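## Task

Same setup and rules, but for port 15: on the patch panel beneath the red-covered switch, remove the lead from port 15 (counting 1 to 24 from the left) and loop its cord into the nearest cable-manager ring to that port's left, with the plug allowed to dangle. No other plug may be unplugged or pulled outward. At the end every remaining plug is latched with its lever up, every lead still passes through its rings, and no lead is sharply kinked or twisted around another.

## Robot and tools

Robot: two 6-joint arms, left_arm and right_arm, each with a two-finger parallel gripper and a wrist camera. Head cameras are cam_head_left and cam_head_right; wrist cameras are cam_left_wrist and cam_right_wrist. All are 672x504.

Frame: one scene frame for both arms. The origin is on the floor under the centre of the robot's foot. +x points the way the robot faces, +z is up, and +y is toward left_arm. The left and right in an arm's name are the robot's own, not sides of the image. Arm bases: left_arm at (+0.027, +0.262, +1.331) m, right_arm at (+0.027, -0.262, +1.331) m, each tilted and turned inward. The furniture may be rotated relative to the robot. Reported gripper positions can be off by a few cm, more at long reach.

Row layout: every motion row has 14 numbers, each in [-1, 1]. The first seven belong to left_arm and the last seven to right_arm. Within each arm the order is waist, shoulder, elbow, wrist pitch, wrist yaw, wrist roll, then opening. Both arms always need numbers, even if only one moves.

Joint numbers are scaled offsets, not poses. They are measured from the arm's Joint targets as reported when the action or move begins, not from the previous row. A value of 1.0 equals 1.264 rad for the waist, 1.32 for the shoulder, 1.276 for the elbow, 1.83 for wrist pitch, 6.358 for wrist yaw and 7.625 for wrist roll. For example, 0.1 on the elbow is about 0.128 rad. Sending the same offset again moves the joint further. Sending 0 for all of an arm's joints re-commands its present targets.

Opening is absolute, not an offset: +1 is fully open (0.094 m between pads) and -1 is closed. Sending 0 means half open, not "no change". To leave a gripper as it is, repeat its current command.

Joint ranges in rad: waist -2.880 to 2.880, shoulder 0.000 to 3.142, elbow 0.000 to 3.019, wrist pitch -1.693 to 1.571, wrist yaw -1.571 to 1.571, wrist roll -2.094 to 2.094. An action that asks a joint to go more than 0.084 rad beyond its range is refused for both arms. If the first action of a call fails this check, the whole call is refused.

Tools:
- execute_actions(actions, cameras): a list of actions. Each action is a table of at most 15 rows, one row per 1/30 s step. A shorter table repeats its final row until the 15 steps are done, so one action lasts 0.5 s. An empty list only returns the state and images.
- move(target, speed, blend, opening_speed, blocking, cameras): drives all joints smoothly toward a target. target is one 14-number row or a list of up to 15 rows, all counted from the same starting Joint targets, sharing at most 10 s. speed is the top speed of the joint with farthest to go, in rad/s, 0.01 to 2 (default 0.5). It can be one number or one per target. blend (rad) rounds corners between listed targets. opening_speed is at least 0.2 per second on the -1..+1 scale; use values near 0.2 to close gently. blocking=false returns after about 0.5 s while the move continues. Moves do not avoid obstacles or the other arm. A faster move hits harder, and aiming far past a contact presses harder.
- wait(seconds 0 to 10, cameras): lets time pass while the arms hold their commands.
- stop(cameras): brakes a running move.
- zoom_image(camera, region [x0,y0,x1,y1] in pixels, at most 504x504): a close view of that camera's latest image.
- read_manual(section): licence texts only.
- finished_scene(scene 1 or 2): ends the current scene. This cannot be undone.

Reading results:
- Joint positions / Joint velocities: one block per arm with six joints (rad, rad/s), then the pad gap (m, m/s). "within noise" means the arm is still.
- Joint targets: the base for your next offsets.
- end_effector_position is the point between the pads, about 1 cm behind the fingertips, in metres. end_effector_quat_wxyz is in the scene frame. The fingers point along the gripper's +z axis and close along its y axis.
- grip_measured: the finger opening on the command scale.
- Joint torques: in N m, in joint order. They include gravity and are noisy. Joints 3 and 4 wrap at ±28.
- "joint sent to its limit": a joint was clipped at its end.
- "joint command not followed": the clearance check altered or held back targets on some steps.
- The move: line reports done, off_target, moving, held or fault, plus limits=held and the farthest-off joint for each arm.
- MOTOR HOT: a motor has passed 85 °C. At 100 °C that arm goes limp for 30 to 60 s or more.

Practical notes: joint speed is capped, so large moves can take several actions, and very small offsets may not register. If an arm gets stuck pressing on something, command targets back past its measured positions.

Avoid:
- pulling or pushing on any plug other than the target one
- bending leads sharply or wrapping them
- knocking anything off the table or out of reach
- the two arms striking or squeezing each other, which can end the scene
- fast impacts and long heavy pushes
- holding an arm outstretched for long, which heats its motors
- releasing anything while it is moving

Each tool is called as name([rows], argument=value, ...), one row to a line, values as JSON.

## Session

execute_actions(actions=[])

zoom_image(camera="cam_head_left", region=[230, 235, 480, 335])

zoom_image(camera="cam_head_right", region=[190, 235, 440, 335])

Scene clock: 0.00 s.
left_arm: end_effector_position=(+0.4085, +0.4280, +1.0881) grip_measured=+1.000 end_effector_quat_wxyz=(+0.391, -0.229, +0.869, +0.197) | right_arm: end_effector_position=(+0.4185, +0.1553, +1.0602) grip_measured=+1.000 end_effector_quat_wxyz=(+0.457, -0.403, +0.779, -0.149)
Joint positions: left_arm=[1.235 2.449 0.584 1.356 -0.372 -0.012 0.094] | right_arm=[-0.01 2.668 1.133 0.937 0.747 -0.511 0.094]
Joint velocities: within noise
Joint torques (N m): no reading
Motor temperatures (°C): left_arm=[30 28 28 29 28 27 28] | right_arm=[28 31 28 25 26 25 28]
Heat: left arm: hottest waist 30 °C; right arm: hottest shoulder 31 °C.
Joint targets: left_arm=[1.236 2.454 0.578 1.359 -0.372 -0.012] | right_arm=[-0.008 2.659 1.139 0.943 0.747 -0.511]
Tool commands: left_gripper/opening=+1.0 right_gripper/opening=+1.0

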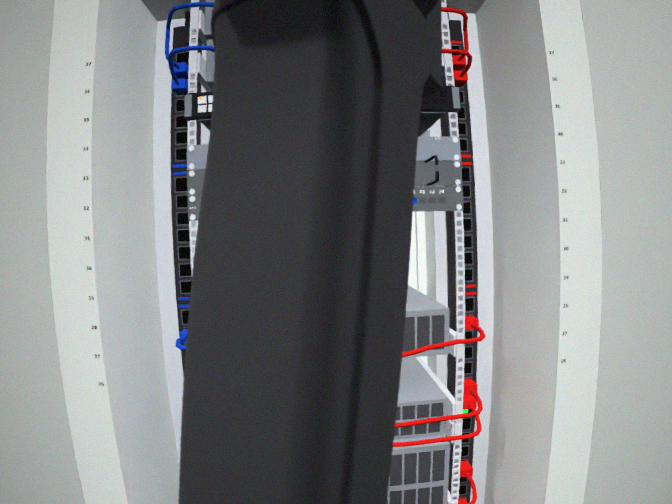

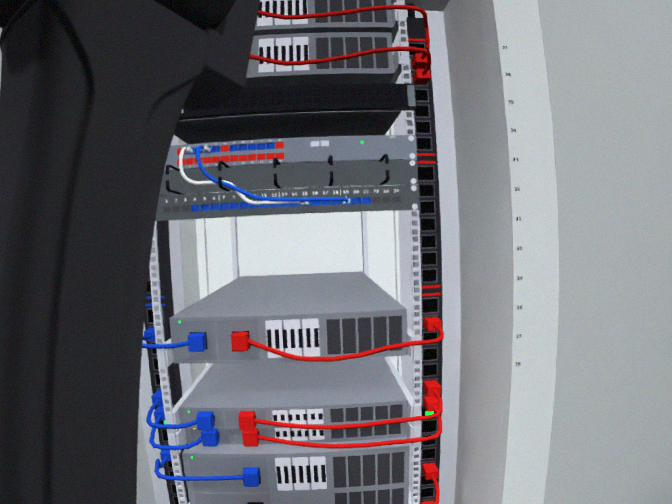

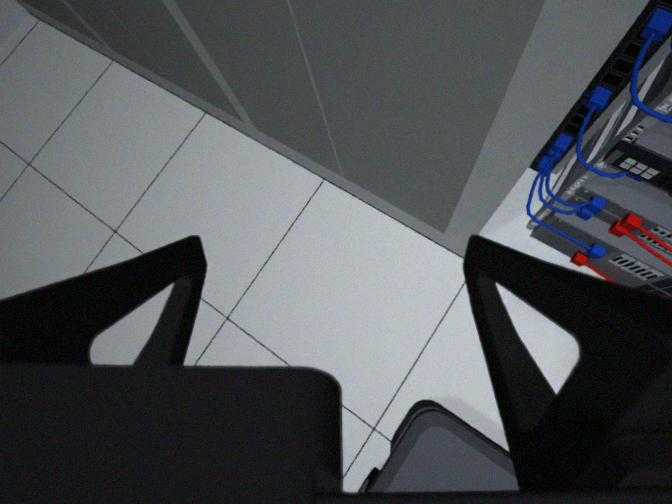

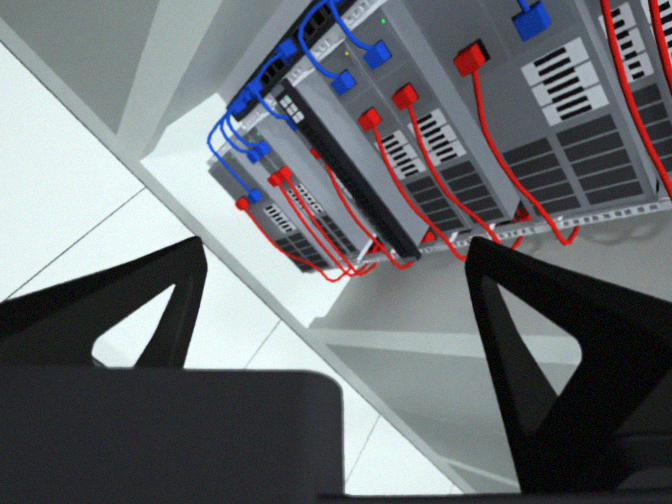

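Scaled by 2.016 from the camera's 672x504 image, which has a finer 960x720 frame.

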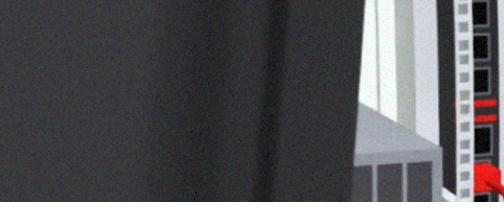

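Scaled by 2.016 from the camera's 672x504 image, which has a finer 960x720 frame.

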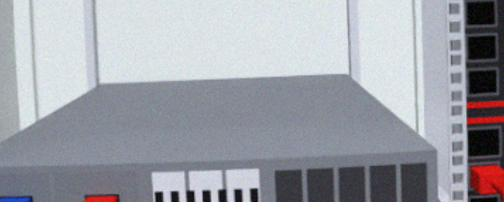

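zoom_image(camera="cam_head_right", region=[150, 130, 420, 230])

Scaled by 1.867 from the camera's 672x504 image, which has a finer 960x720 frame.

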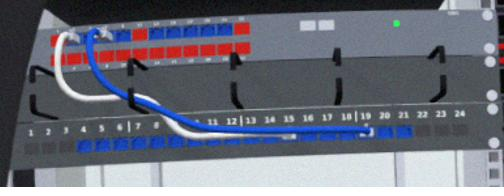

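move([
  [0,0,0,0,0,0,1,-0.3983,0,0,0,0,0,1],
  [0,0,0,0,0,0,1,-0.3983,-0.8167,-0.195,-0.0273,-0.0519,0.0428,1],
], speed=0.8, blend=0.2)

Scene clock: 3.77 s.
left_arm: end_effector_position=(+0.4085, +0.4280, +1.0881) grip_measured=+1.000 end_effector_quat_wxyz=(+0.391, -0.229, +0.869, +0.197) | right_arm: end_effector_position=(+0.6551, -0.0924, +1.5661) grip_measured=+1.000 end_effector_quat_wxyz=(+0.717, -0.001, +0.697, +0.002)
Joint positions: left_arm=[1.235 2.449 0.584 1.356 -0.372 -0.012 0.094] | right_arm=[-0.498 1.584 0.889 0.898 0.42 -0.2 0.094]
Joint velocities: within noise
Joint torques (N m): left_arm=[-0.38 -9.41 -3.26 1.89 -0.02 -0.06] | right_arm=[2.08 -13.45 8.44 1.52 -0.23 0.17]
Motor temperatures (°C): left_arm=[30 28 28 29 28 27 28] | right_arm=[28 32 28 25 26 25 28]
Heat: left arm: hottest waist 30 °C; right arm: hottest shoulder 32 °C.
Joint targets: left_arm=[1.236 2.454 0.578 1.359 -0.372 -0.012] | right_arm=[-0.511 1.581 0.890 0.893 0.417 -0.185]
move: done

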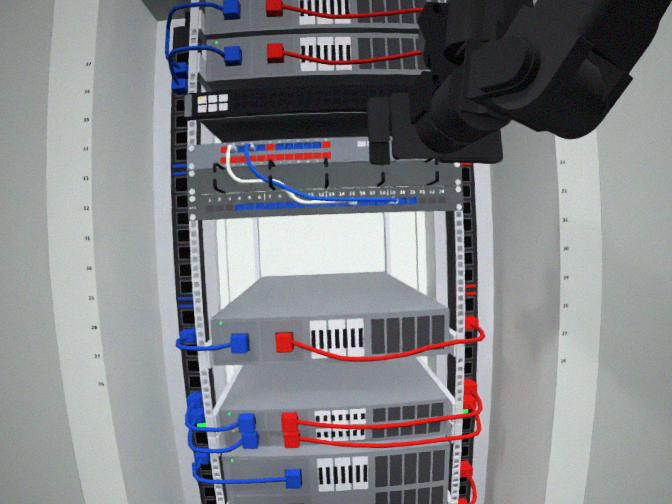

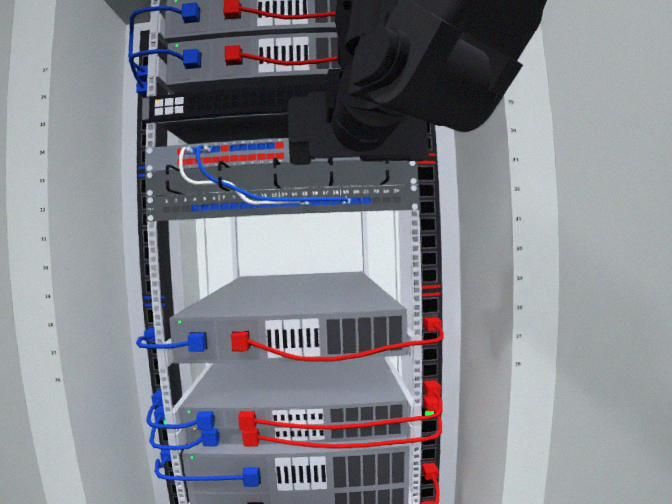

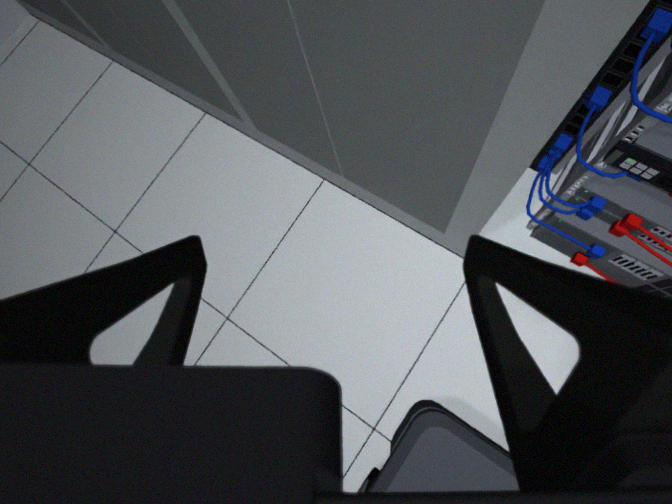

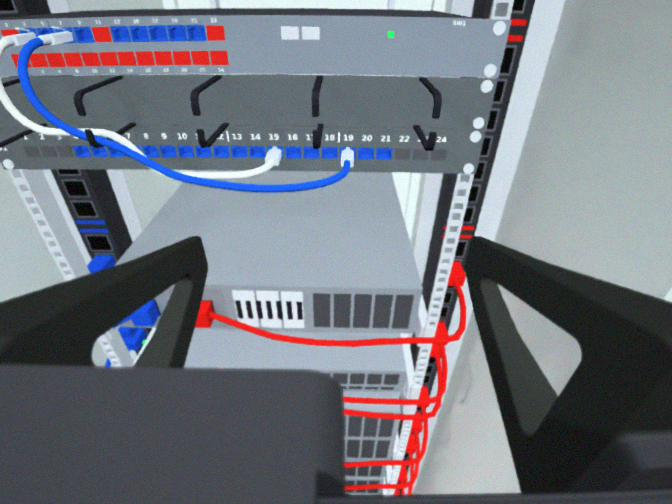

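zoom_image(camera="cam_right_wrist", region=[0, 20, 260, 200])

zoom_image(camera="cam_right_wrist", region=[180, 60, 460, 220])

Scaled by 1.938 from the camera's 672x504 image, which has a finer 960x720 frame.

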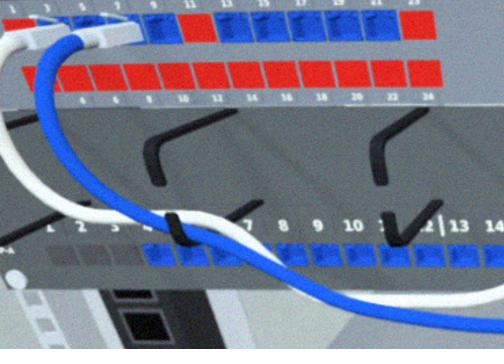

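Scaled by 1.800 from the camera's 672x504 image, which has a finer 960x720 frame.

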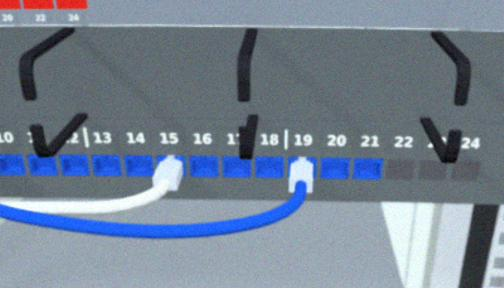

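move(target=[0,0,0,0,0,0,1,0.0364,0.2485,0.3738,-0.0689,0.0153,0.2064,-0.3], speed=0.6, cameras=["cam_right_wrist"])

zoom_image(camera="cam_right_wrist", region=[210, 60, 462, 260])

Scene clock: 9.50 s.
left_arm: end_effector_position=(+0.4085, +0.4280, +1.0881) grip_measured=+1.000 end_effector_quat_wxyz=(+0.391, -0.229, +0.869, +0.197) | right_arm: end_effector_position=(+0.7737, -0.0389, +1.5395) grip_measured=-0.298 end_effector_quat_wxyz=(+0.517, +0.519, +0.483, +0.480)
Joint positions: left_arm=[1.235 2.449 0.584 1.356 -0.372 -0.012 0.094] | right_arm=[-0.487 1.897 1.309 0.773 0.512 1.374 0.033]
Joint velocities: within noise
Joint torques (N m): left_arm=[-0.85 -9 -3.29 1.87 -0.08 -0.11] | right_arm=[6.24 -17.2 13.96 1.35 -0.01 0.01]
Motor temperatures (°C): left_arm=[30 28 28 29 28 27 28] | right_arm=[28 32 30 25 26 25 28]
Heat: left arm: hottest waist 30 °C; right arm: hottest shoulder 32 °C.
Joint targets: left_arm=[1.236 2.454 0.578 1.359 -0.372 -0.012] | right_arm=[-0.465 1.909 1.367 0.767 0.514 1.389]
move: off_target (right_arm); right_arm: the elbow is farthest, 0.058 rad from its target
Images, in order (width x height): cam_right_wrist 672x504.

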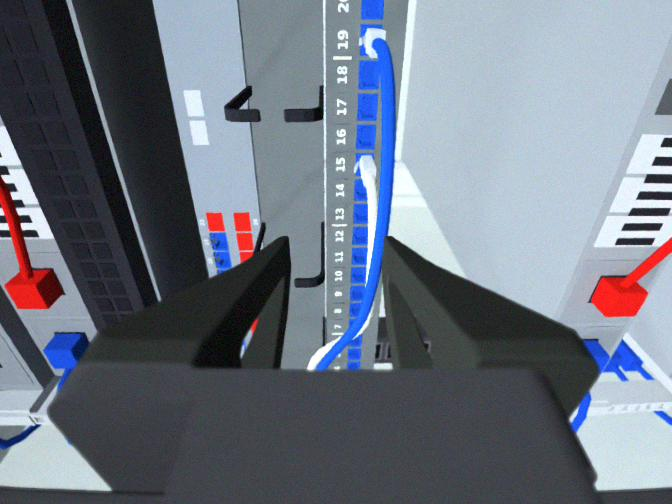

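Scaled by 2.000 from the camera's 672x504 image, which has a finer 960x720 frame.

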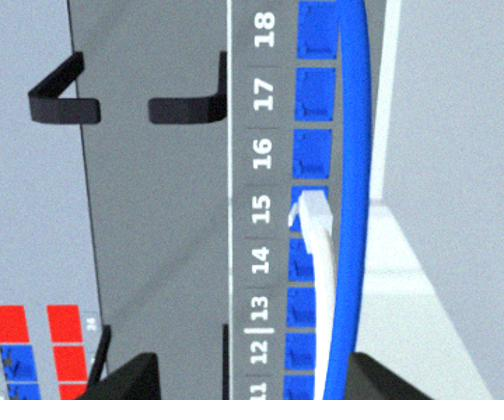

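move(target=[0,0,0,0,0,0,1,-0.0506,0.0667,0.1305,-0.0421,-0.0046,0,-0.574], speed=0.15, cameras=["cam_right_wrist"])

zoom_image(camera="cam_right_wrist", region=[210, 80, 462, 280])

Scene clock: 12.53 s.
left_arm: end_effector_position=(+0.4085, +0.4280, +1.0881) grip_measured=+1.000 end_effector_quat_wxyz=(+0.391, -0.229, +0.869, +0.197) | right_arm: end_effector_position=(+0.8212, -0.0370, +1.5408) grip_measured=-0.572 end_effector_quat_wxyz=(+0.519, +0.518, +0.483, +0.479)
Joint positions: left_arm=[1.235 2.449 0.584 1.356 -0.372 -0.012 0.094] | right_arm=[-0.515 1.983 1.472 0.696 0.488 1.375 0.02]
Joint velocities: within noise
Joint torques (N m): left_arm=[-0.79 -9.52 -3.26 1.74 -0.05 -0.07] | right_arm=[3.43 -18.73 14.67 1.33 -0.22 0.03]
Motor temperatures (°C): left_arm=[30 28 28 29 28 27 28] | right_arm=[28 32 31 25 26 25 28]
Heat: left arm: hottest waist 30 °C; right arm: hottest shoulder 32 °C.
Joint targets: left_arm=[1.236 2.454 0.578 1.359 -0.372 -0.012] | right_arm=[-0.529 1.997 1.534 0.690 0.485 1.389]
move: off_target (right_arm); right_arm: the elbow is farthest, 0.061 rad from its target
Images, in order (width x height): cam_right_wrist 672x504.

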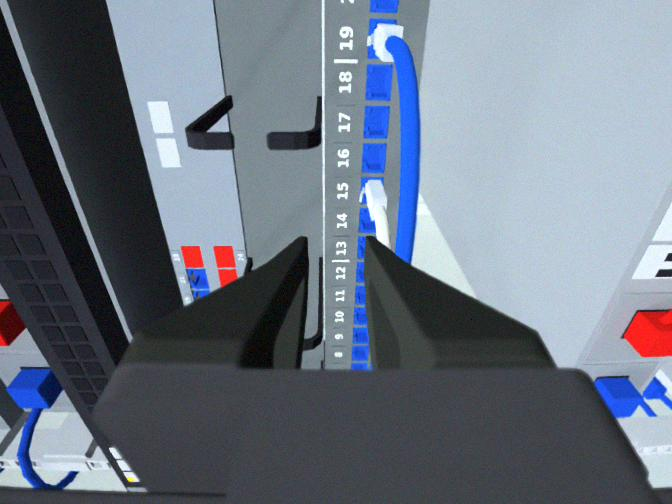

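Scaled by 2.000 from the camera's 672x504 image, which has a finer 960x720 frame.

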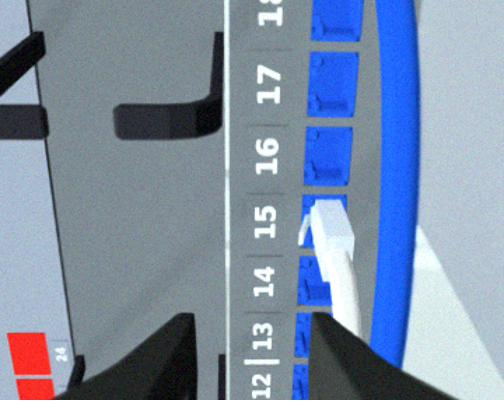

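move(target=[0,0,0,0,0,0,1,-0.0032,0.0258,0.0031,0.0224,0,0,-0.574], speed=0.1, cameras=["cam_right_wrist"])

zoom_image(camera="cam_right_wrist", region=[210, 80, 462, 280])

Scene clock: 14.83 s.
left_arm: end_effector_position=(+0.4085, +0.4280, +1.0881) grip_measured=+1.000 end_effector_quat_wxyz=(+0.391, -0.229, +0.869, +0.197) | right_arm: end_effector_position=(+0.8242, -0.0330, +1.5271) grip_measured=-0.572 end_effector_quat_wxyz=(+0.519, +0.518, +0.483, +0.479)
Joint positions: left_arm=[1.235 2.449 0.584 1.356 -0.372 -0.012 0.094] | right_arm=[-0.515 2.013 1.482 0.716 0.487 1.375 0.02]
Joint velocities: within noise
Joint torques (N m): left_arm=[-1.49 -9.29 -3.25 1.94 -0.01 -0.11] | right_arm=[3.08 -18.55 14.13 2.26 -0.21 0.03]
Motor temperatures (°C): left_arm=[30 28 28 29 28 27 28] | right_arm=[28 32 31 25 26 25 28]
Heat: left arm: hottest waist 30 °C; right arm: hottest shoulder 32 °C.
Joint targets: left_arm=[1.236 2.454 0.578 1.359 -0.372 -0.012] | right_arm=[-0.533 2.031 1.537 0.731 0.485 1.389]
move: off_target (right_arm); right_arm: the elbow is farthest, 0.056 rad from its target
Images, in order (width x height): cam_right_wrist 672x504.

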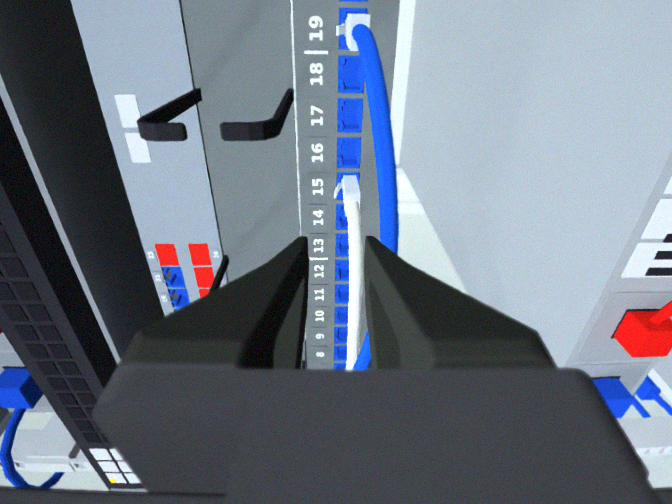

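Scaled by 2.000 from the camera's 672x504 image, which has a finer 960x720 frame.

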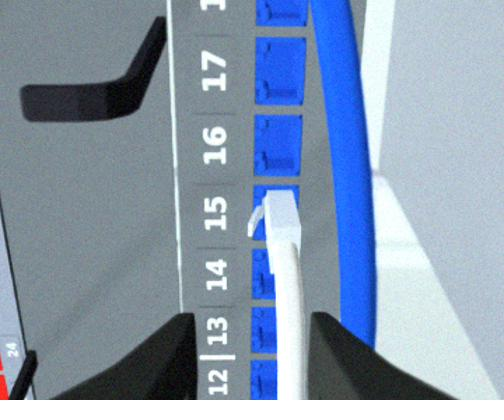

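move(target=[0,0,0,0,0,0,1,-0.015,0.0348,0.069,-0.0339,-0.0027,0,-0.574], speed=0.1, cameras=["cam_right_wrist"])

zoom_image(camera="cam_right_wrist", region=[210, 80, 462, 280])

Scene clock: 17.03 s.
left_arm: end_effector_position=(+0.4085, +0.4280, +1.0881) grip_measured=+1.000 end_effector_quat_wxyz=(+0.391, -0.229, +0.869, +0.197) | right_arm: end_effector_position=(+0.8481, -0.0341, +1.5293) grip_measured=-0.572 end_effector_quat_wxyz=(+0.520, +0.516, +0.481, +0.481)
Joint positions: left_arm=[1.235 2.449 0.584 1.356 -0.372 -0.012 0.094] | right_arm=[-0.531 2.056 1.567 0.679 0.47 1.375 0.02]
Joint velocities: within noise
Joint torques (N m): left_arm=[-0.62 -8.82 -3.22 1.95 -0.02 -0.11] | right_arm=[2.73 -19.25 14.5 1.2 -0.2 0.05]
Motor temperatures (°C): left_arm=[30 28 28 29 28 27 28] | right_arm=[28 33 32 25 26 25 28]
Heat: left arm: hottest waist 30 °C; right arm: hottest shoulder 33 °C.
Joint targets: left_arm=[1.236 2.454 0.578 1.359 -0.372 -0.012] | right_arm=[-0.552 2.077 1.625 0.669 0.468 1.389]
move: off_target (right_arm); right_arm: the elbow is farthest, 0.058 rad from its target
Images, in order (width x height): cam_right_wrist 672x504.

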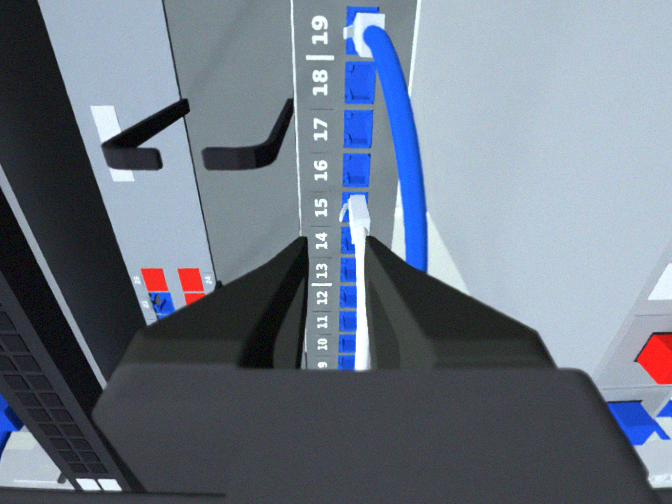

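Scaled by 2.000 from the camera's 672x504 image, which has a finer 960x720 frame.

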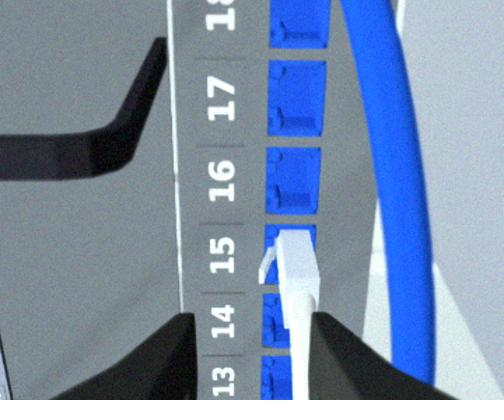

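move(target=[0,0,0,0,0,0,1,-0.002,0.0055,0.0016,-0.0022,0,0,-0.574], speed=0.2, cameras=["cam_right_wrist"])

Scene clock: 19.83 s.
left_arm: end_effector_position=(+0.4085, +0.4280, +1.0881) grip_measured=+1.000 end_effector_quat_wxyz=(+0.391, -0.229, +0.869, +0.197) | right_arm: end_effector_position=(+0.8494, -0.0335, +1.5260) grip_measured=-0.572 end_effector_quat_wxyz=(+0.520, +0.517, +0.483, +0.479)
Joint positions: left_arm=[1.235 2.449 0.584 1.356 -0.372 -0.012 0.094] | right_arm=[-0.531 2.062 1.572 0.675 0.469 1.375 0.02]
Joint velocities: within noise
Joint torques (N m): left_arm=[-0.85 -8.64 -3.33 1.92 -0.02 -0.1] | right_arm=[2.9 -19.02 14.24 1.21 -0.17 0.04]
Motor temperatures (°C): left_arm=[30 28 28 29 28 27 28] | right_arm=[28 33 33 25 26 25 28]
Heat: left arm: hottest waist 30 °C; right arm: hottest shoulder 33 °C.
Joint targets: left_arm=[1.236 2.454 0.578 1.359 -0.372 -0.012] | right_arm=[-0.555 2.084 1.627 0.665 0.468 1.389]
move: off_target (right_arm); right_arm: the elbow is farthest, 0.055 rad from its target
Images, in order (width x height): cam_right_wrist 672x504.

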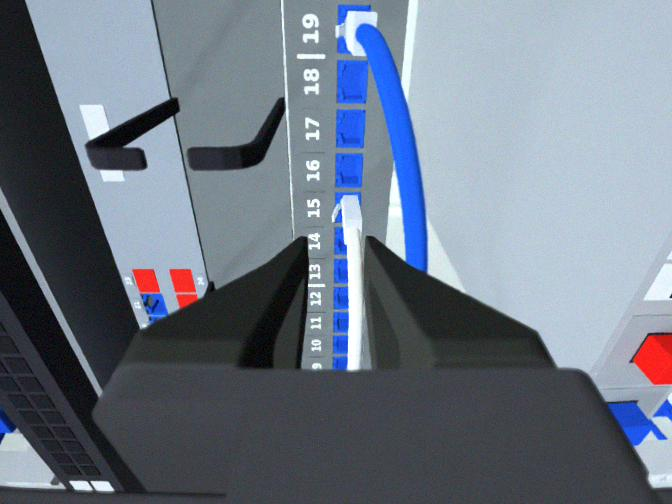

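move(target=[0,0,0,0,0,0,1,-0.007,0.0195,0.034,-0.0125,-0.0013,0,-0.574], speed=0.2, cameras=["cam_right_wrist"])

zoom_image(camera="cam_right_wrist", region=[260, 130, 460, 280])

Scene clock: 21.13 s.
left_arm: end_effector_position=(+0.4085, +0.4280, +1.0881) grip_measured=+1.000 end_effector_quat_wxyz=(+0.391, -0.229, +0.869, +0.197) | right_arm: end_effector_position=(+0.8611, -0.0337, +1.5257) grip_measured=-0.572 end_effector_quat_wxyz=(+0.520, +0.516, +0.484, +0.479)
Joint positions: left_arm=[1.235 2.449 0.584 1.356 -0.372 -0.012 0.094] | right_arm=[-0.539 2.085 1.616 0.654 0.461 1.375 0.02]
Joint velocities: within noise
Joint torques (N m): left_arm=[-0.79 -9 -3.23 1.99 -0.03 -0.08] | right_arm=[2.96 -19.02 14.35 1.11 -0.17 0.03]
Motor temperatures (°C): left_arm=[30 28 28 29 28 27 28] | right_arm=[28 33 33 25 26 25 28]
Heat: left arm: hottest waist 30 °C; right arm: hottest shoulder 33 °C.
Joint targets: left_arm=[1.236 2.454 0.578 1.359 -0.372 -0.012] | right_arm=[-0.564 2.110 1.671 0.642 0.460 1.389]
move: off_target (right_arm); right_arm: the elbow is farthest, 0.055 rad from its target
Images, in order (width x height): cam_right_wrist 672x504.

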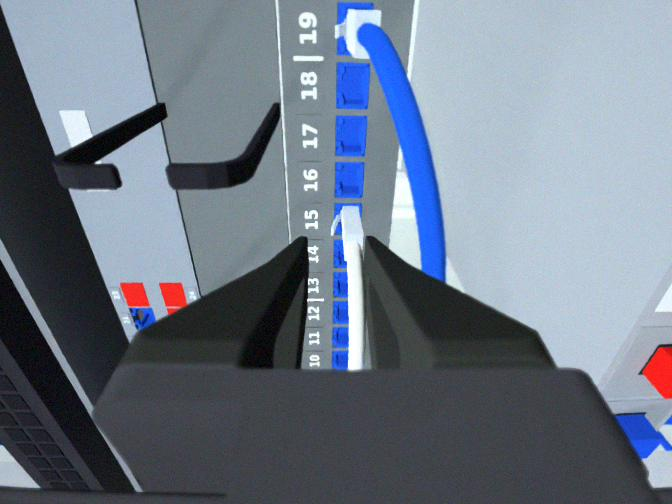

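Scaled by 2.520 from the camera's 672x504 image, which has a finer 960x720 frame.

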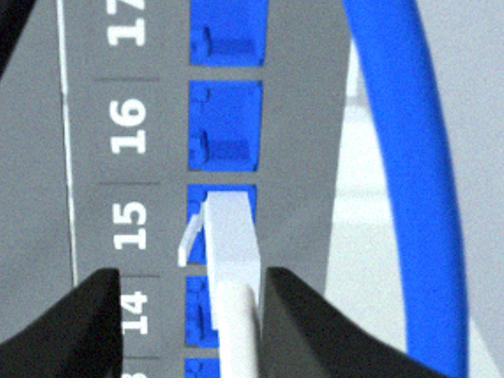

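move([
  [0,0,0,0,0,0,1,0,0.003,0,0,0,0,-0.574],
  [0,0,0,0,0,0,1,-0.0055,0.0142,0.0298,-0.0105,-0.0011,0,-0.574],
], speed=0.2, cameras=["cam_right_wrist"])

zoom_image(camera="cam_right_wrist", region=[260, 130, 460, 280])

Scene clock: 22.47 s.
left_arm: end_effector_position=(+0.4085, +0.4280, +1.0881) grip_measured=+1.000 end_effector_quat_wxyz=(+0.391, -0.229, +0.869, +0.197) | right_arm: end_effector_position=(+0.8704, -0.0330, +1.5262) grip_measured=-0.572 end_effector_quat_wxyz=(+0.520, +0.515, +0.485, +0.479)
Joint positions: left_arm=[1.235 2.449 0.584 1.356 -0.372 -0.012 0.094] | right_arm=[-0.543 2.103 1.652 0.634 0.455 1.375 0.02]
Joint velocities: within noise
Joint torques (N m): left_arm=[-1.03 -9.35 -3.06 1.84 -0.03 -0.11] | right_arm=[2.37 -19.37 14.61 1.07 -0.18 0.05]
Motor temperatures (°C): left_arm=[30 28 28 29 28 27 28] | right_arm=[28 33 34 25 26 25 28]
Heat: left arm: hottest waist 30 °C; right arm: hottest elbow 34 °C.
Joint targets: left_arm=[1.236 2.454 0.578 1.359 -0.372 -0.012] | right_arm=[-0.570 2.129 1.709 0.623 0.453 1.389]
move: off_target (right_arm); right_arm: the elbow is farthest, 0.057 rad from its target
Images, in order (width x height): cam_right_wrist 672x504.

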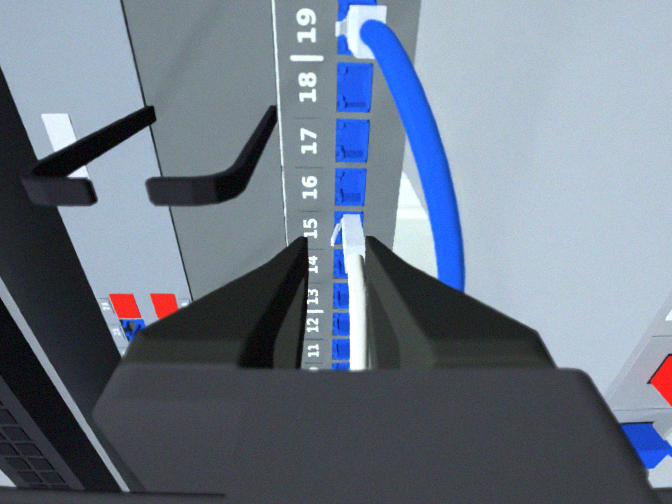

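Scaled by 2.520 from the camera's 672x504 image, which has a finer 960x720 frame.

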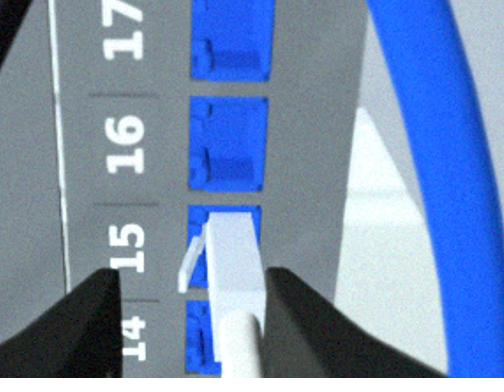

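move(target=[0,0,0,0,0,0,1,-0.0028,0.0034,0.002,-0.001,0,0,-0.574], speed=0.1, cameras=["cam_right_wrist"])

zoom_image(camera="cam_right_wrist", region=[260, 130, 460, 280])

Scene clock: 23.63 s.
left_arm: end_effector_position=(+0.4085, +0.4280, +1.0881) grip_measured=+1.000 end_effector_quat_wxyz=(+0.391, -0.229, +0.869, +0.197) | right_arm: end_effector_position=(+0.8713, -0.0330, +1.5249) grip_measured=-0.572 end_effector_quat_wxyz=(+0.519, +0.515, +0.485, +0.479)
Joint positions: left_arm=[1.235 2.449 0.584 1.356 -0.372 -0.012 0.094] | right_arm=[-0.544 2.106 1.656 0.633 0.454 1.375 0.02]
Joint velocities: within noise
Joint torques (N m): left_arm=[-0.97 -9.05 -3.29 1.94 -0.05 -0.07] | right_arm=[2.14 -19.14 14.41 1.06 -0.16 0.04]
Motor temperatures (°C): left_arm=[30 28 28 29 28 27 28] | right_arm=[28 34 34 25 26 25 28]
Heat: left arm: hottest waist 30 °C; right arm: hottest shoulder 34 °C.
Joint targets: left_arm=[1.236 2.454 0.578 1.359 -0.372 -0.012] | right_arm=[-0.574 2.133 1.711 0.621 0.453 1.389]
move: off_target (right_arm); right_arm: the elbow is farthest, 0.056 rad from its target
Images, in order (width x height): cam_right_wrist 672x504.

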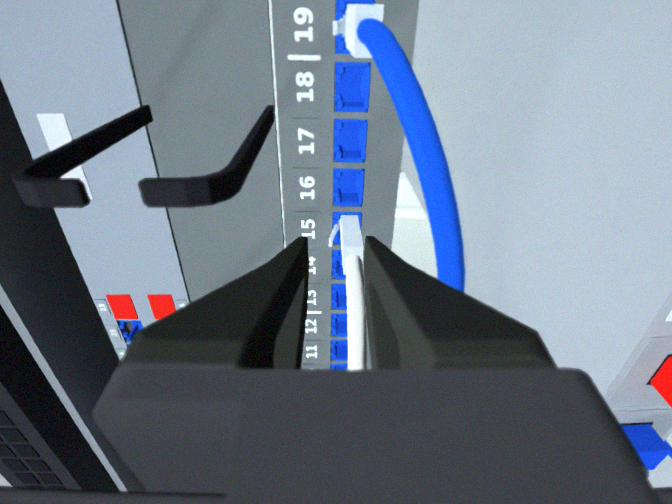

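Scaled by 2.520 from the camera's 672x504 image, which has a finer 960x720 frame.

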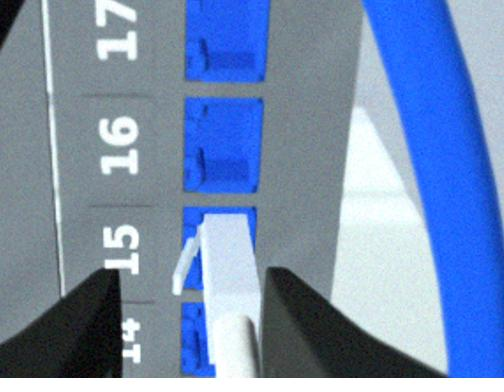

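move(target=[0,0,0,0,0,0,1,-0.0055,0.0022,0.0005,0,0,0,-0.574], speed=0.1, cameras=["cam_right_wrist"])

zoom_image(camera="cam_right_wrist", region=[260, 130, 460, 280])

Scene clock: 25.23 s.
left_arm: end_effector_position=(+0.4085, +0.4280, +1.0881) grip_measured=+1.000 end_effector_quat_wxyz=(+0.391, -0.229, +0.869, +0.197) | right_arm: end_effector_position=(+0.8726, -0.0353, +1.5224) grip_measured=-0.572 end_effector_quat_wxyz=(+0.520, +0.516, +0.486, +0.478)
Joint positions: left_arm=[1.235 2.449 0.584 1.356 -0.372 -0.012 0.094] | right_arm=[-0.548 2.109 1.657 0.632 0.452 1.375 0.02]
Joint velocities: within noise
Joint torques (N m): left_arm=[-1.44 -8.41 -3.21 1.89 -0.05 -0.11] | right_arm=[1.9 -19.55 14.42 1.18 -0.1 0.04]
Motor temperatures (°C): left_arm=[30 28 28 29 28 27 28] | right_arm=[28 34 35 25 26 25 28]
Heat: left arm: hottest waist 30 °C; right arm: hottest elbow 35 °C.
Joint targets: left_arm=[1.236 2.454 0.578 1.359 -0.372 -0.012] | right_arm=[-0.581 2.136 1.712 0.621 0.452 1.389]
move: off_target (right_arm); right_arm: the elbow is farthest, 0.055 rad from its target
Images, in order (width x height): cam_right_wrist 672x504.

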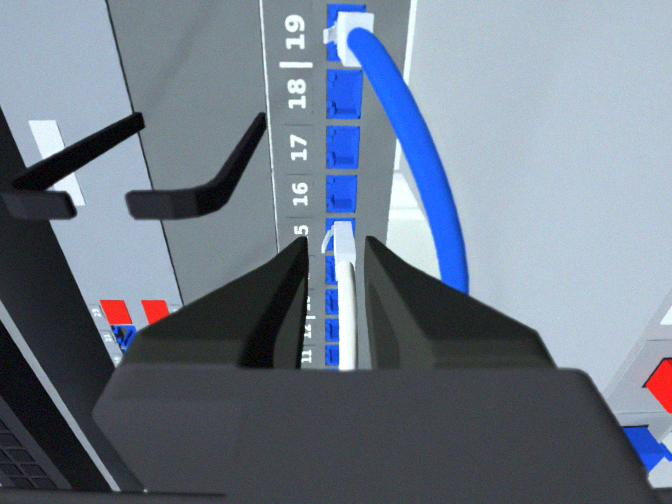

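Scaled by 2.520 from the camera's 672x504 image, which has a finer 960x720 frame.

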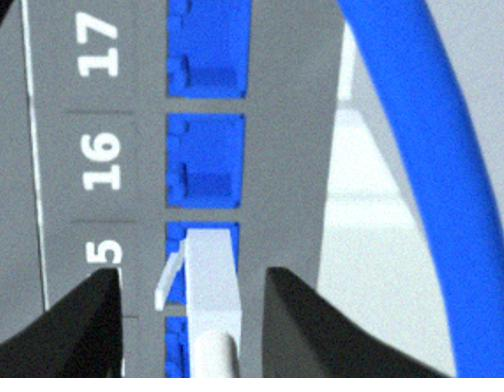

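move([
  [0,0,0,0,0,0,1,0,0,0,0,0,0,-0.8],
  [0,0,0,0,0,0,1,0,0,0,0,0,0,-0.9],
], opening_speed=0.2, cameras=["cam_right_wrist"])

zoom_image(camera="cam_right_wrist", region=[260, 130, 460, 280])

Scene clock: 28.20 s.
left_arm: end_effector_position=(+0.4085, +0.4280, +1.0881) grip_measured=+1.000 end_effector_quat_wxyz=(+0.391, -0.229, +0.869, +0.197) | right_arm: end_effector_position=(+0.8734, -0.0370, +1.5198) grip_measured=-0.894 end_effector_quat_wxyz=(+0.520, +0.517, +0.487, +0.476)
Joint positions: left_arm=[1.235 2.449 0.584 1.356 -0.372 -0.012 0.094] | right_arm=[-0.55 2.112 1.657 0.631 0.452 1.375 0.005]
Joint velocities: within noise
Joint torques (N m): left_arm=[-1.38 -9.29 -3.41 1.83 -0.03 -0.09] | right_arm=[2.26 -19.72 14.39 1.2 -0.09 0.03]
Motor temperatures (°C): left_arm=[30 28 28 29 28 27 28] | right_arm=[28 34 36 25 26 25 28]
Heat: left arm: hottest waist 30 °C; right arm: hottest elbow 36 °C.
Joint targets: left_arm=[1.236 2.454 0.578 1.359 -0.372 -0.012] | right_arm=[-0.581 2.136 1.712 0.621 0.452 1.389]
move: off_target (right_arm); target 2's new numbers were sent with right_arm's elbow 0.055 rad from that target; right_arm: the elbow is farthest, 0.055 rad from its target
Images, in order (width x height): cam_right_wrist 672x504.

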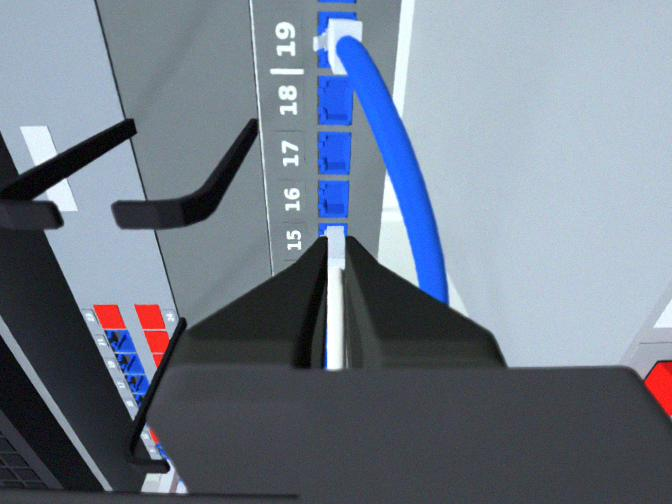

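Scaled by 2.520 from the camera's 672x504 image, which has a finer 960x720 frame.

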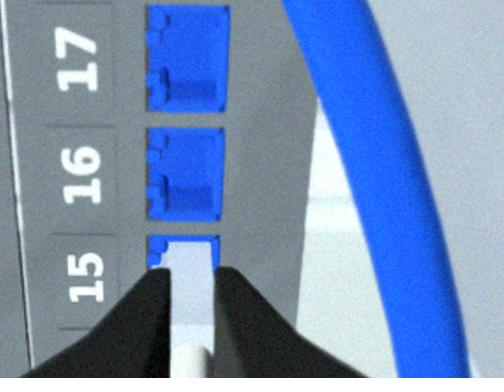

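move([
  [0,0,0,0,0,0,1,0.0293,-0.0341,-0.0376,0.012,0,0,-0.9],
  [0,0,0,0,0,0,1,0.0534,-0.0799,-0.1176,0.0404,0.0031,0,-0.9],
], speed=0.2, cameras=["cam_right_wrist"])

Scene clock: 29.97 s.
left_arm: end_effector_position=(+0.4085, +0.4280, +1.0881) grip_measured=+1.000 end_effector_quat_wxyz=(+0.391, -0.229, +0.869, +0.197) | right_arm: end_effector_position=(+0.8693, -0.0362, +1.5189) grip_measured=-0.897 end_effector_quat_wxyz=(+0.519, +0.512, +0.486, +0.482)
Joint positions: left_arm=[1.235 2.449 0.584 1.356 -0.372 -0.012 0.094] | right_arm=[-0.55 2.107 1.638 0.653 0.439 1.375 0.005]
Joint velocities: left_arm=[within noise] | right_arm=[-0.005 -0.005 -0.007 -0.007 0.022 -0.037 0.018]
Joint torques (N m): left_arm=[-1.03 -9.52 -3.23 1.91 -0.03 -0.13] | right_arm=[8.12 -27.81 3.04 3.38 1.21 0.03]
Motor temperatures (°C): left_arm=[30 28 28 29 28 27 28] | right_arm=[28 34 36 25 26 25 28]
Heat: left arm: hottest waist 30 °C; right arm: hottest elbow 36 °C.
Joint targets: left_arm=[1.236 2.454 0.578 1.359 -0.372 -0.012] | right_arm=[-0.514 2.031 1.562 0.695 0.472 1.389]
move: off_target (right_arm); right_arm: the shoulder is farthest, 0.076 rad from its target
Images, in order (width x height): cam_right_wrist 672x504.

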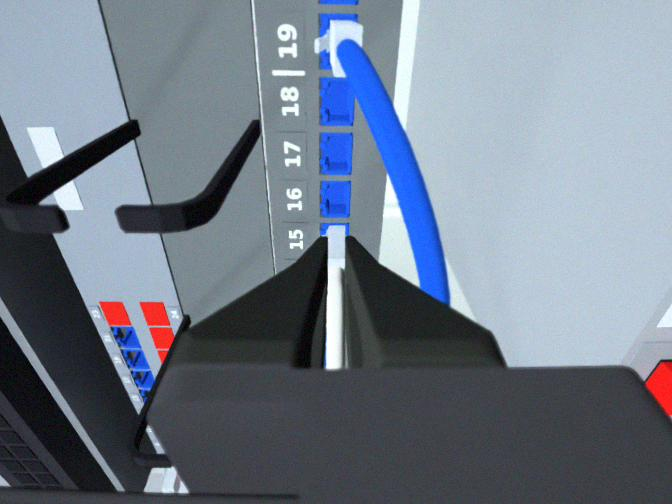

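zoom_image(camera="cam_right_wrist", region=[290, 190, 390, 265])

Scaled by 5.040 from the camera's 672x504 image, which has a finer 960x720 frame.

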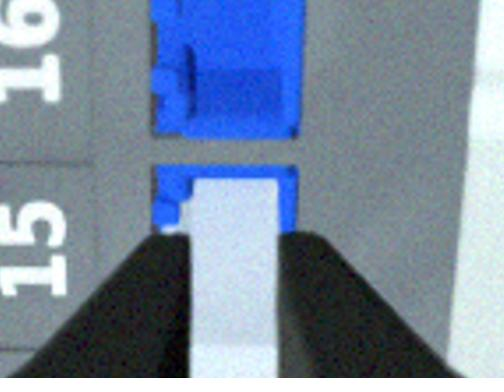

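move([
  [0,0,0,0,0,0,1,-0.036,0.064,0.104,-0.036,-0.0031,0,-0.9],
  [0,0,0,0,0,0,1,-0.036,0.064,0.104,-0.036,-0.0031,0,-1.0],
], speed=0.3, opening_speed=0.2, cameras=["cam_right_wrist"])

zoom_image(camera="cam_right_wrist", region=[290, 190, 390, 265])

Scene clock: 32.80 s.
left_arm: end_effector_position=(+0.4085, +0.4280, +1.0881) grip_measured=+1.000 end_effector_quat_wxyz=(+0.391, -0.229, +0.869, +0.197) | right_arm: end_effector_position=(+0.8719, -0.0372, +1.5205) grip_measured=-0.905 end_effector_quat_wxyz=(+0.519, +0.515, +0.488, +0.477)
Joint positions: left_arm=[1.235 2.449 0.584 1.356 -0.372 -0.012 0.094] | right_arm=[-0.551 2.107 1.649 0.634 0.445 1.375 0.004]
Joint velocities: within noise
Joint torques (N m): left_arm=[-0.97 -8.94 -3.23 1.89 -0.02 -0.11] | right_arm=[4.19 -20.95 13.52 1.46 0.2 0.04]
Motor temperatures (°C): left_arm=[30 28 28 29 28 27 28] | right_arm=[28 35 36 25 26 25 29]
Heat: left arm: hottest waist 30 °C; right arm: hottest elbow 36 °C.
Joint targets: left_arm=[1.236 2.454 0.578 1.359 -0.372 -0.012] | right_arm=[-0.559 2.115 1.695 0.629 0.453 1.389]
move: off_target (right_arm); target 2's new numbers were sent with right_arm's elbow 0.045 rad from that target; right_arm: the elbow is farthest, 0.045 rad from its target
Images, in order (width x height): cam_right_wrist 672x504.

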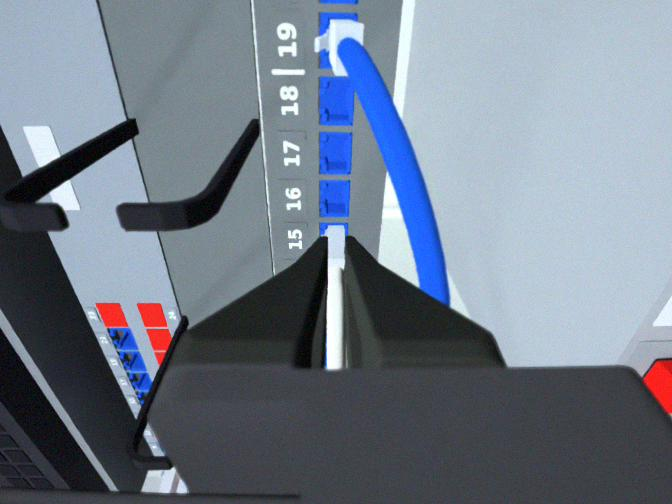

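Scaled by 5.040 from the camera's 672x504 image, which has a finer 960x720 frame.

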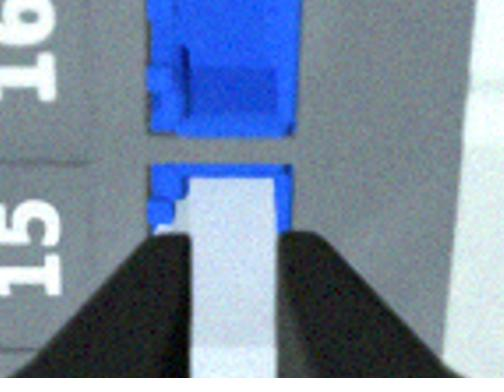

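move([
  [0,0,0,0,0,0,1,0.012,-0.018,-0.026,0.008,0,0,-1],
  [0,0,0,0,0,0,1,0.036,-0.064,-0.104,0.036,0.0031,0,-1.0],
], speed=0.2, cameras=["cam_right_wrist"])

zoom_image(camera="cam_right_wrist", region=[290, 190, 390, 265])

Scene clock: 34.10 s.
left_arm: end_effector_position=(+0.4085, +0.4280, +1.0881) grip_measured=+1.000 end_effector_quat_wxyz=(+0.391, -0.229, +0.869, +0.197) | right_arm: end_effector_position=(+0.8695, -0.0365, +1.5189) grip_measured=-0.906 end_effector_quat_wxyz=(+0.518, +0.512, +0.487, +0.482)
Joint positions: left_arm=[1.235 2.449 0.584 1.356 -0.372 -0.012 0.094] | right_arm=[-0.551 2.106 1.637 0.653 0.437 1.375 0.004]
Joint velocities: within noise
Joint torques (N m): left_arm=[-1.38 -8.88 -3.3 2.11 -0.07 -0.15] | right_arm=[8.29 -27.58 3.08 3.36 1.3 0.03]
Motor temperatures (°C): left_arm=[30 28 28 29 28 27 28] | right_arm=[28 35 36 25 26 25 29]
Heat: left arm: hottest waist 30 °C; right arm: hottest elbow 36 °C.
Joint targets: left_arm=[1.236 2.454 0.578 1.359 -0.372 -0.012] | right_arm=[-0.514 2.031 1.562 0.695 0.472 1.389]
move: off_target (right_arm); right_arm: the shoulder is farthest, 0.076 rad from its target
Images, in order (width x height): cam_right_wrist 672x504.

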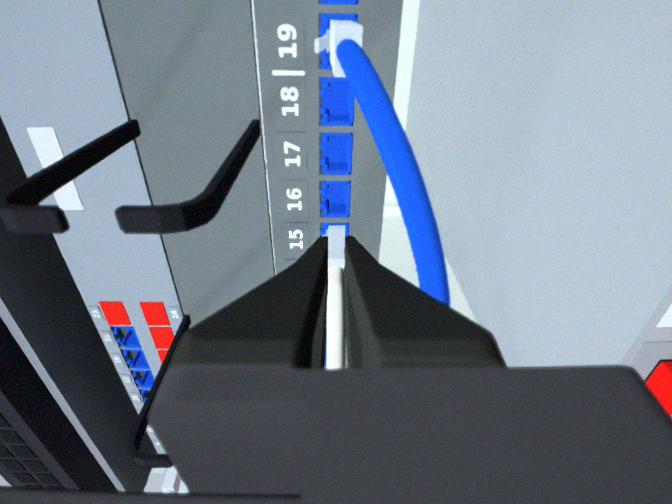

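Scaled by 5.040 from the camera's 672x504 image, which has a finer 960x720 frame.

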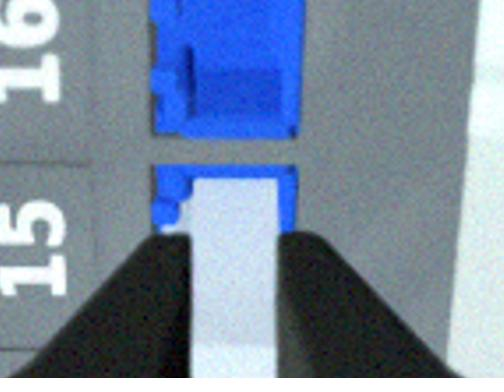

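move([
  [0,0,0,0,0,0,1,-0.036,0.064,0.104,-0.036,-0.0031,0,-1],
  [0,0,0,0,0,0,1,-0.036,0.064,0.104,-0.036,-0.0031,0,-0.72],
  [0,0,0,0,0,0,1,-0.0546,0.0864,0.1309,-0.0443,-0.0036,0,-0.72],
], speed=0.25, opening_speed=0.3, cameras=["cam_right_wrist"])

zoom_image(camera="cam_right_wrist", region=[290, 190, 390, 265])

Scene clock: 39.23 s.
left_arm: end_effector_position=(+0.4085, +0.4280, +1.0881) grip_measured=+1.000 end_effector_quat_wxyz=(+0.391, -0.229, +0.869, +0.197) | right_arm: end_effector_position=(+0.8772, -0.0368, +1.5214) grip_measured=-0.723 end_effector_quat_wxyz=(+0.520, +0.516, +0.486, +0.477)
Joint positions: left_arm=[1.235 2.449 0.584 1.356 -0.372 -0.012 0.094] | right_arm=[-0.552 2.118 1.673 0.625 0.448 1.375 0.013]
Joint velocities: within noise
Joint torques (N m): left_arm=[-1.03 -9.17 -3.34 1.96 -0.05 -0.11] | right_arm=[2.14 -19.37 14.63 1.1 -0.05 0.03]
Motor temperatures (°C): left_arm=[30 28 28 29 28 27 28] | right_arm=[28 36 36 25 27 25 29]
Heat: left arm: hottest waist 30 °C; right arm: hottest shoulder 36 °C.
Joint targets: left_arm=[1.236 2.454 0.578 1.359 -0.372 -0.012] | right_arm=[-0.583 2.145 1.729 0.614 0.449 1.389]
move: off_target (right_arm); target 2's new numbers were sent with right_arm's elbow 0.046 rad from that target; right_arm: the elbow is farthest, 0.056 rad from its target
Images, in order (width x height): cam_right_wrist 672x504.

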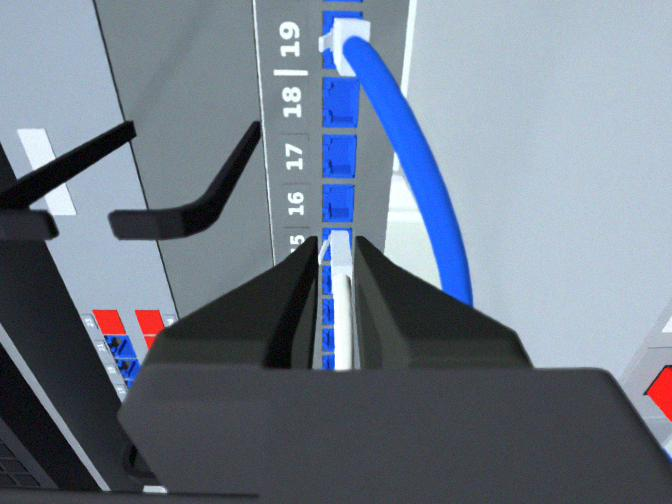

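Scaled by 5.040 from the camera's 672x504 image, which has a finer 960x720 frame.

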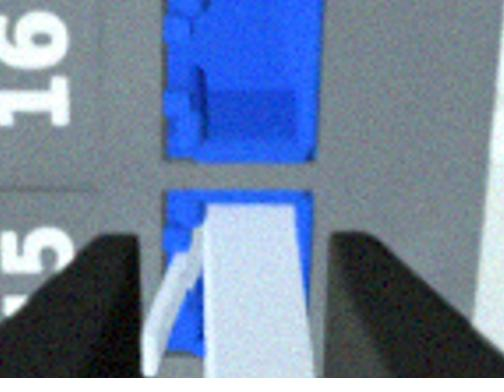

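move(target=[0,0,0,0,0,0,1,0,0,0,0,0,0,-1], opening_speed=0.2, cameras=["cam_right_wrist"])

zoom_image(camera="cam_right_wrist", region=[290, 190, 390, 265])

Scene clock: 41.03 s.
left_arm: end_effector_position=(+0.4085, +0.4280, +1.0881) grip_measured=+1.000 end_effector_quat_wxyz=(+0.391, -0.229, +0.869, +0.197) | right_arm: end_effector_position=(+0.8774, -0.0372, +1.5200) grip_measured=-0.895 end_effector_quat_wxyz=(+0.520, +0.516, +0.487, +0.476)
Joint positions: left_arm=[1.235 2.449 0.584 1.356 -0.372 -0.012 0.094] | right_arm=[-0.553 2.12 1.673 0.624 0.448 1.375 0.005]
Joint velocities: within noise
Joint torques (N m): left_arm=[-1.38 -9.17 -3.22 1.8 -0.08 -0.11] | right_arm=[2.32 -19.84 14.56 1.11 -0.05 0.04]
Motor temperatures (°C): left_arm=[30 28 28 29 28 27 28] | right_arm=[28 36 37 25 27 25 29]
Heat: left arm: hottest waist 30 °C; right arm: hottest elbow 37 °C.
Joint targets: left_arm=[1.236 2.454 0.578 1.359 -0.372 -0.012] | right_arm=[-0.583 2.145 1.729 0.614 0.449 1.389]
move: off_target (right_arm); right_arm: the elbow is farthest, 0.056 rad from its target
Images, in order (width x height): cam_right_wrist 672x504.

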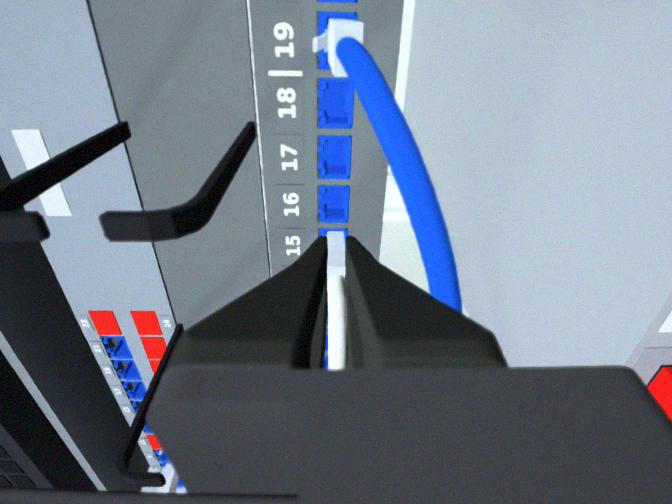

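Scaled by 5.040 from the camera's 672x504 image, which has a finer 960x720 frame.

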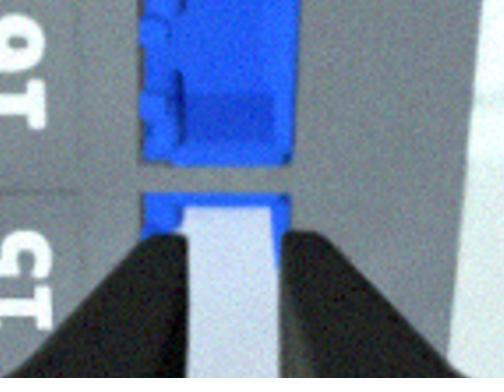

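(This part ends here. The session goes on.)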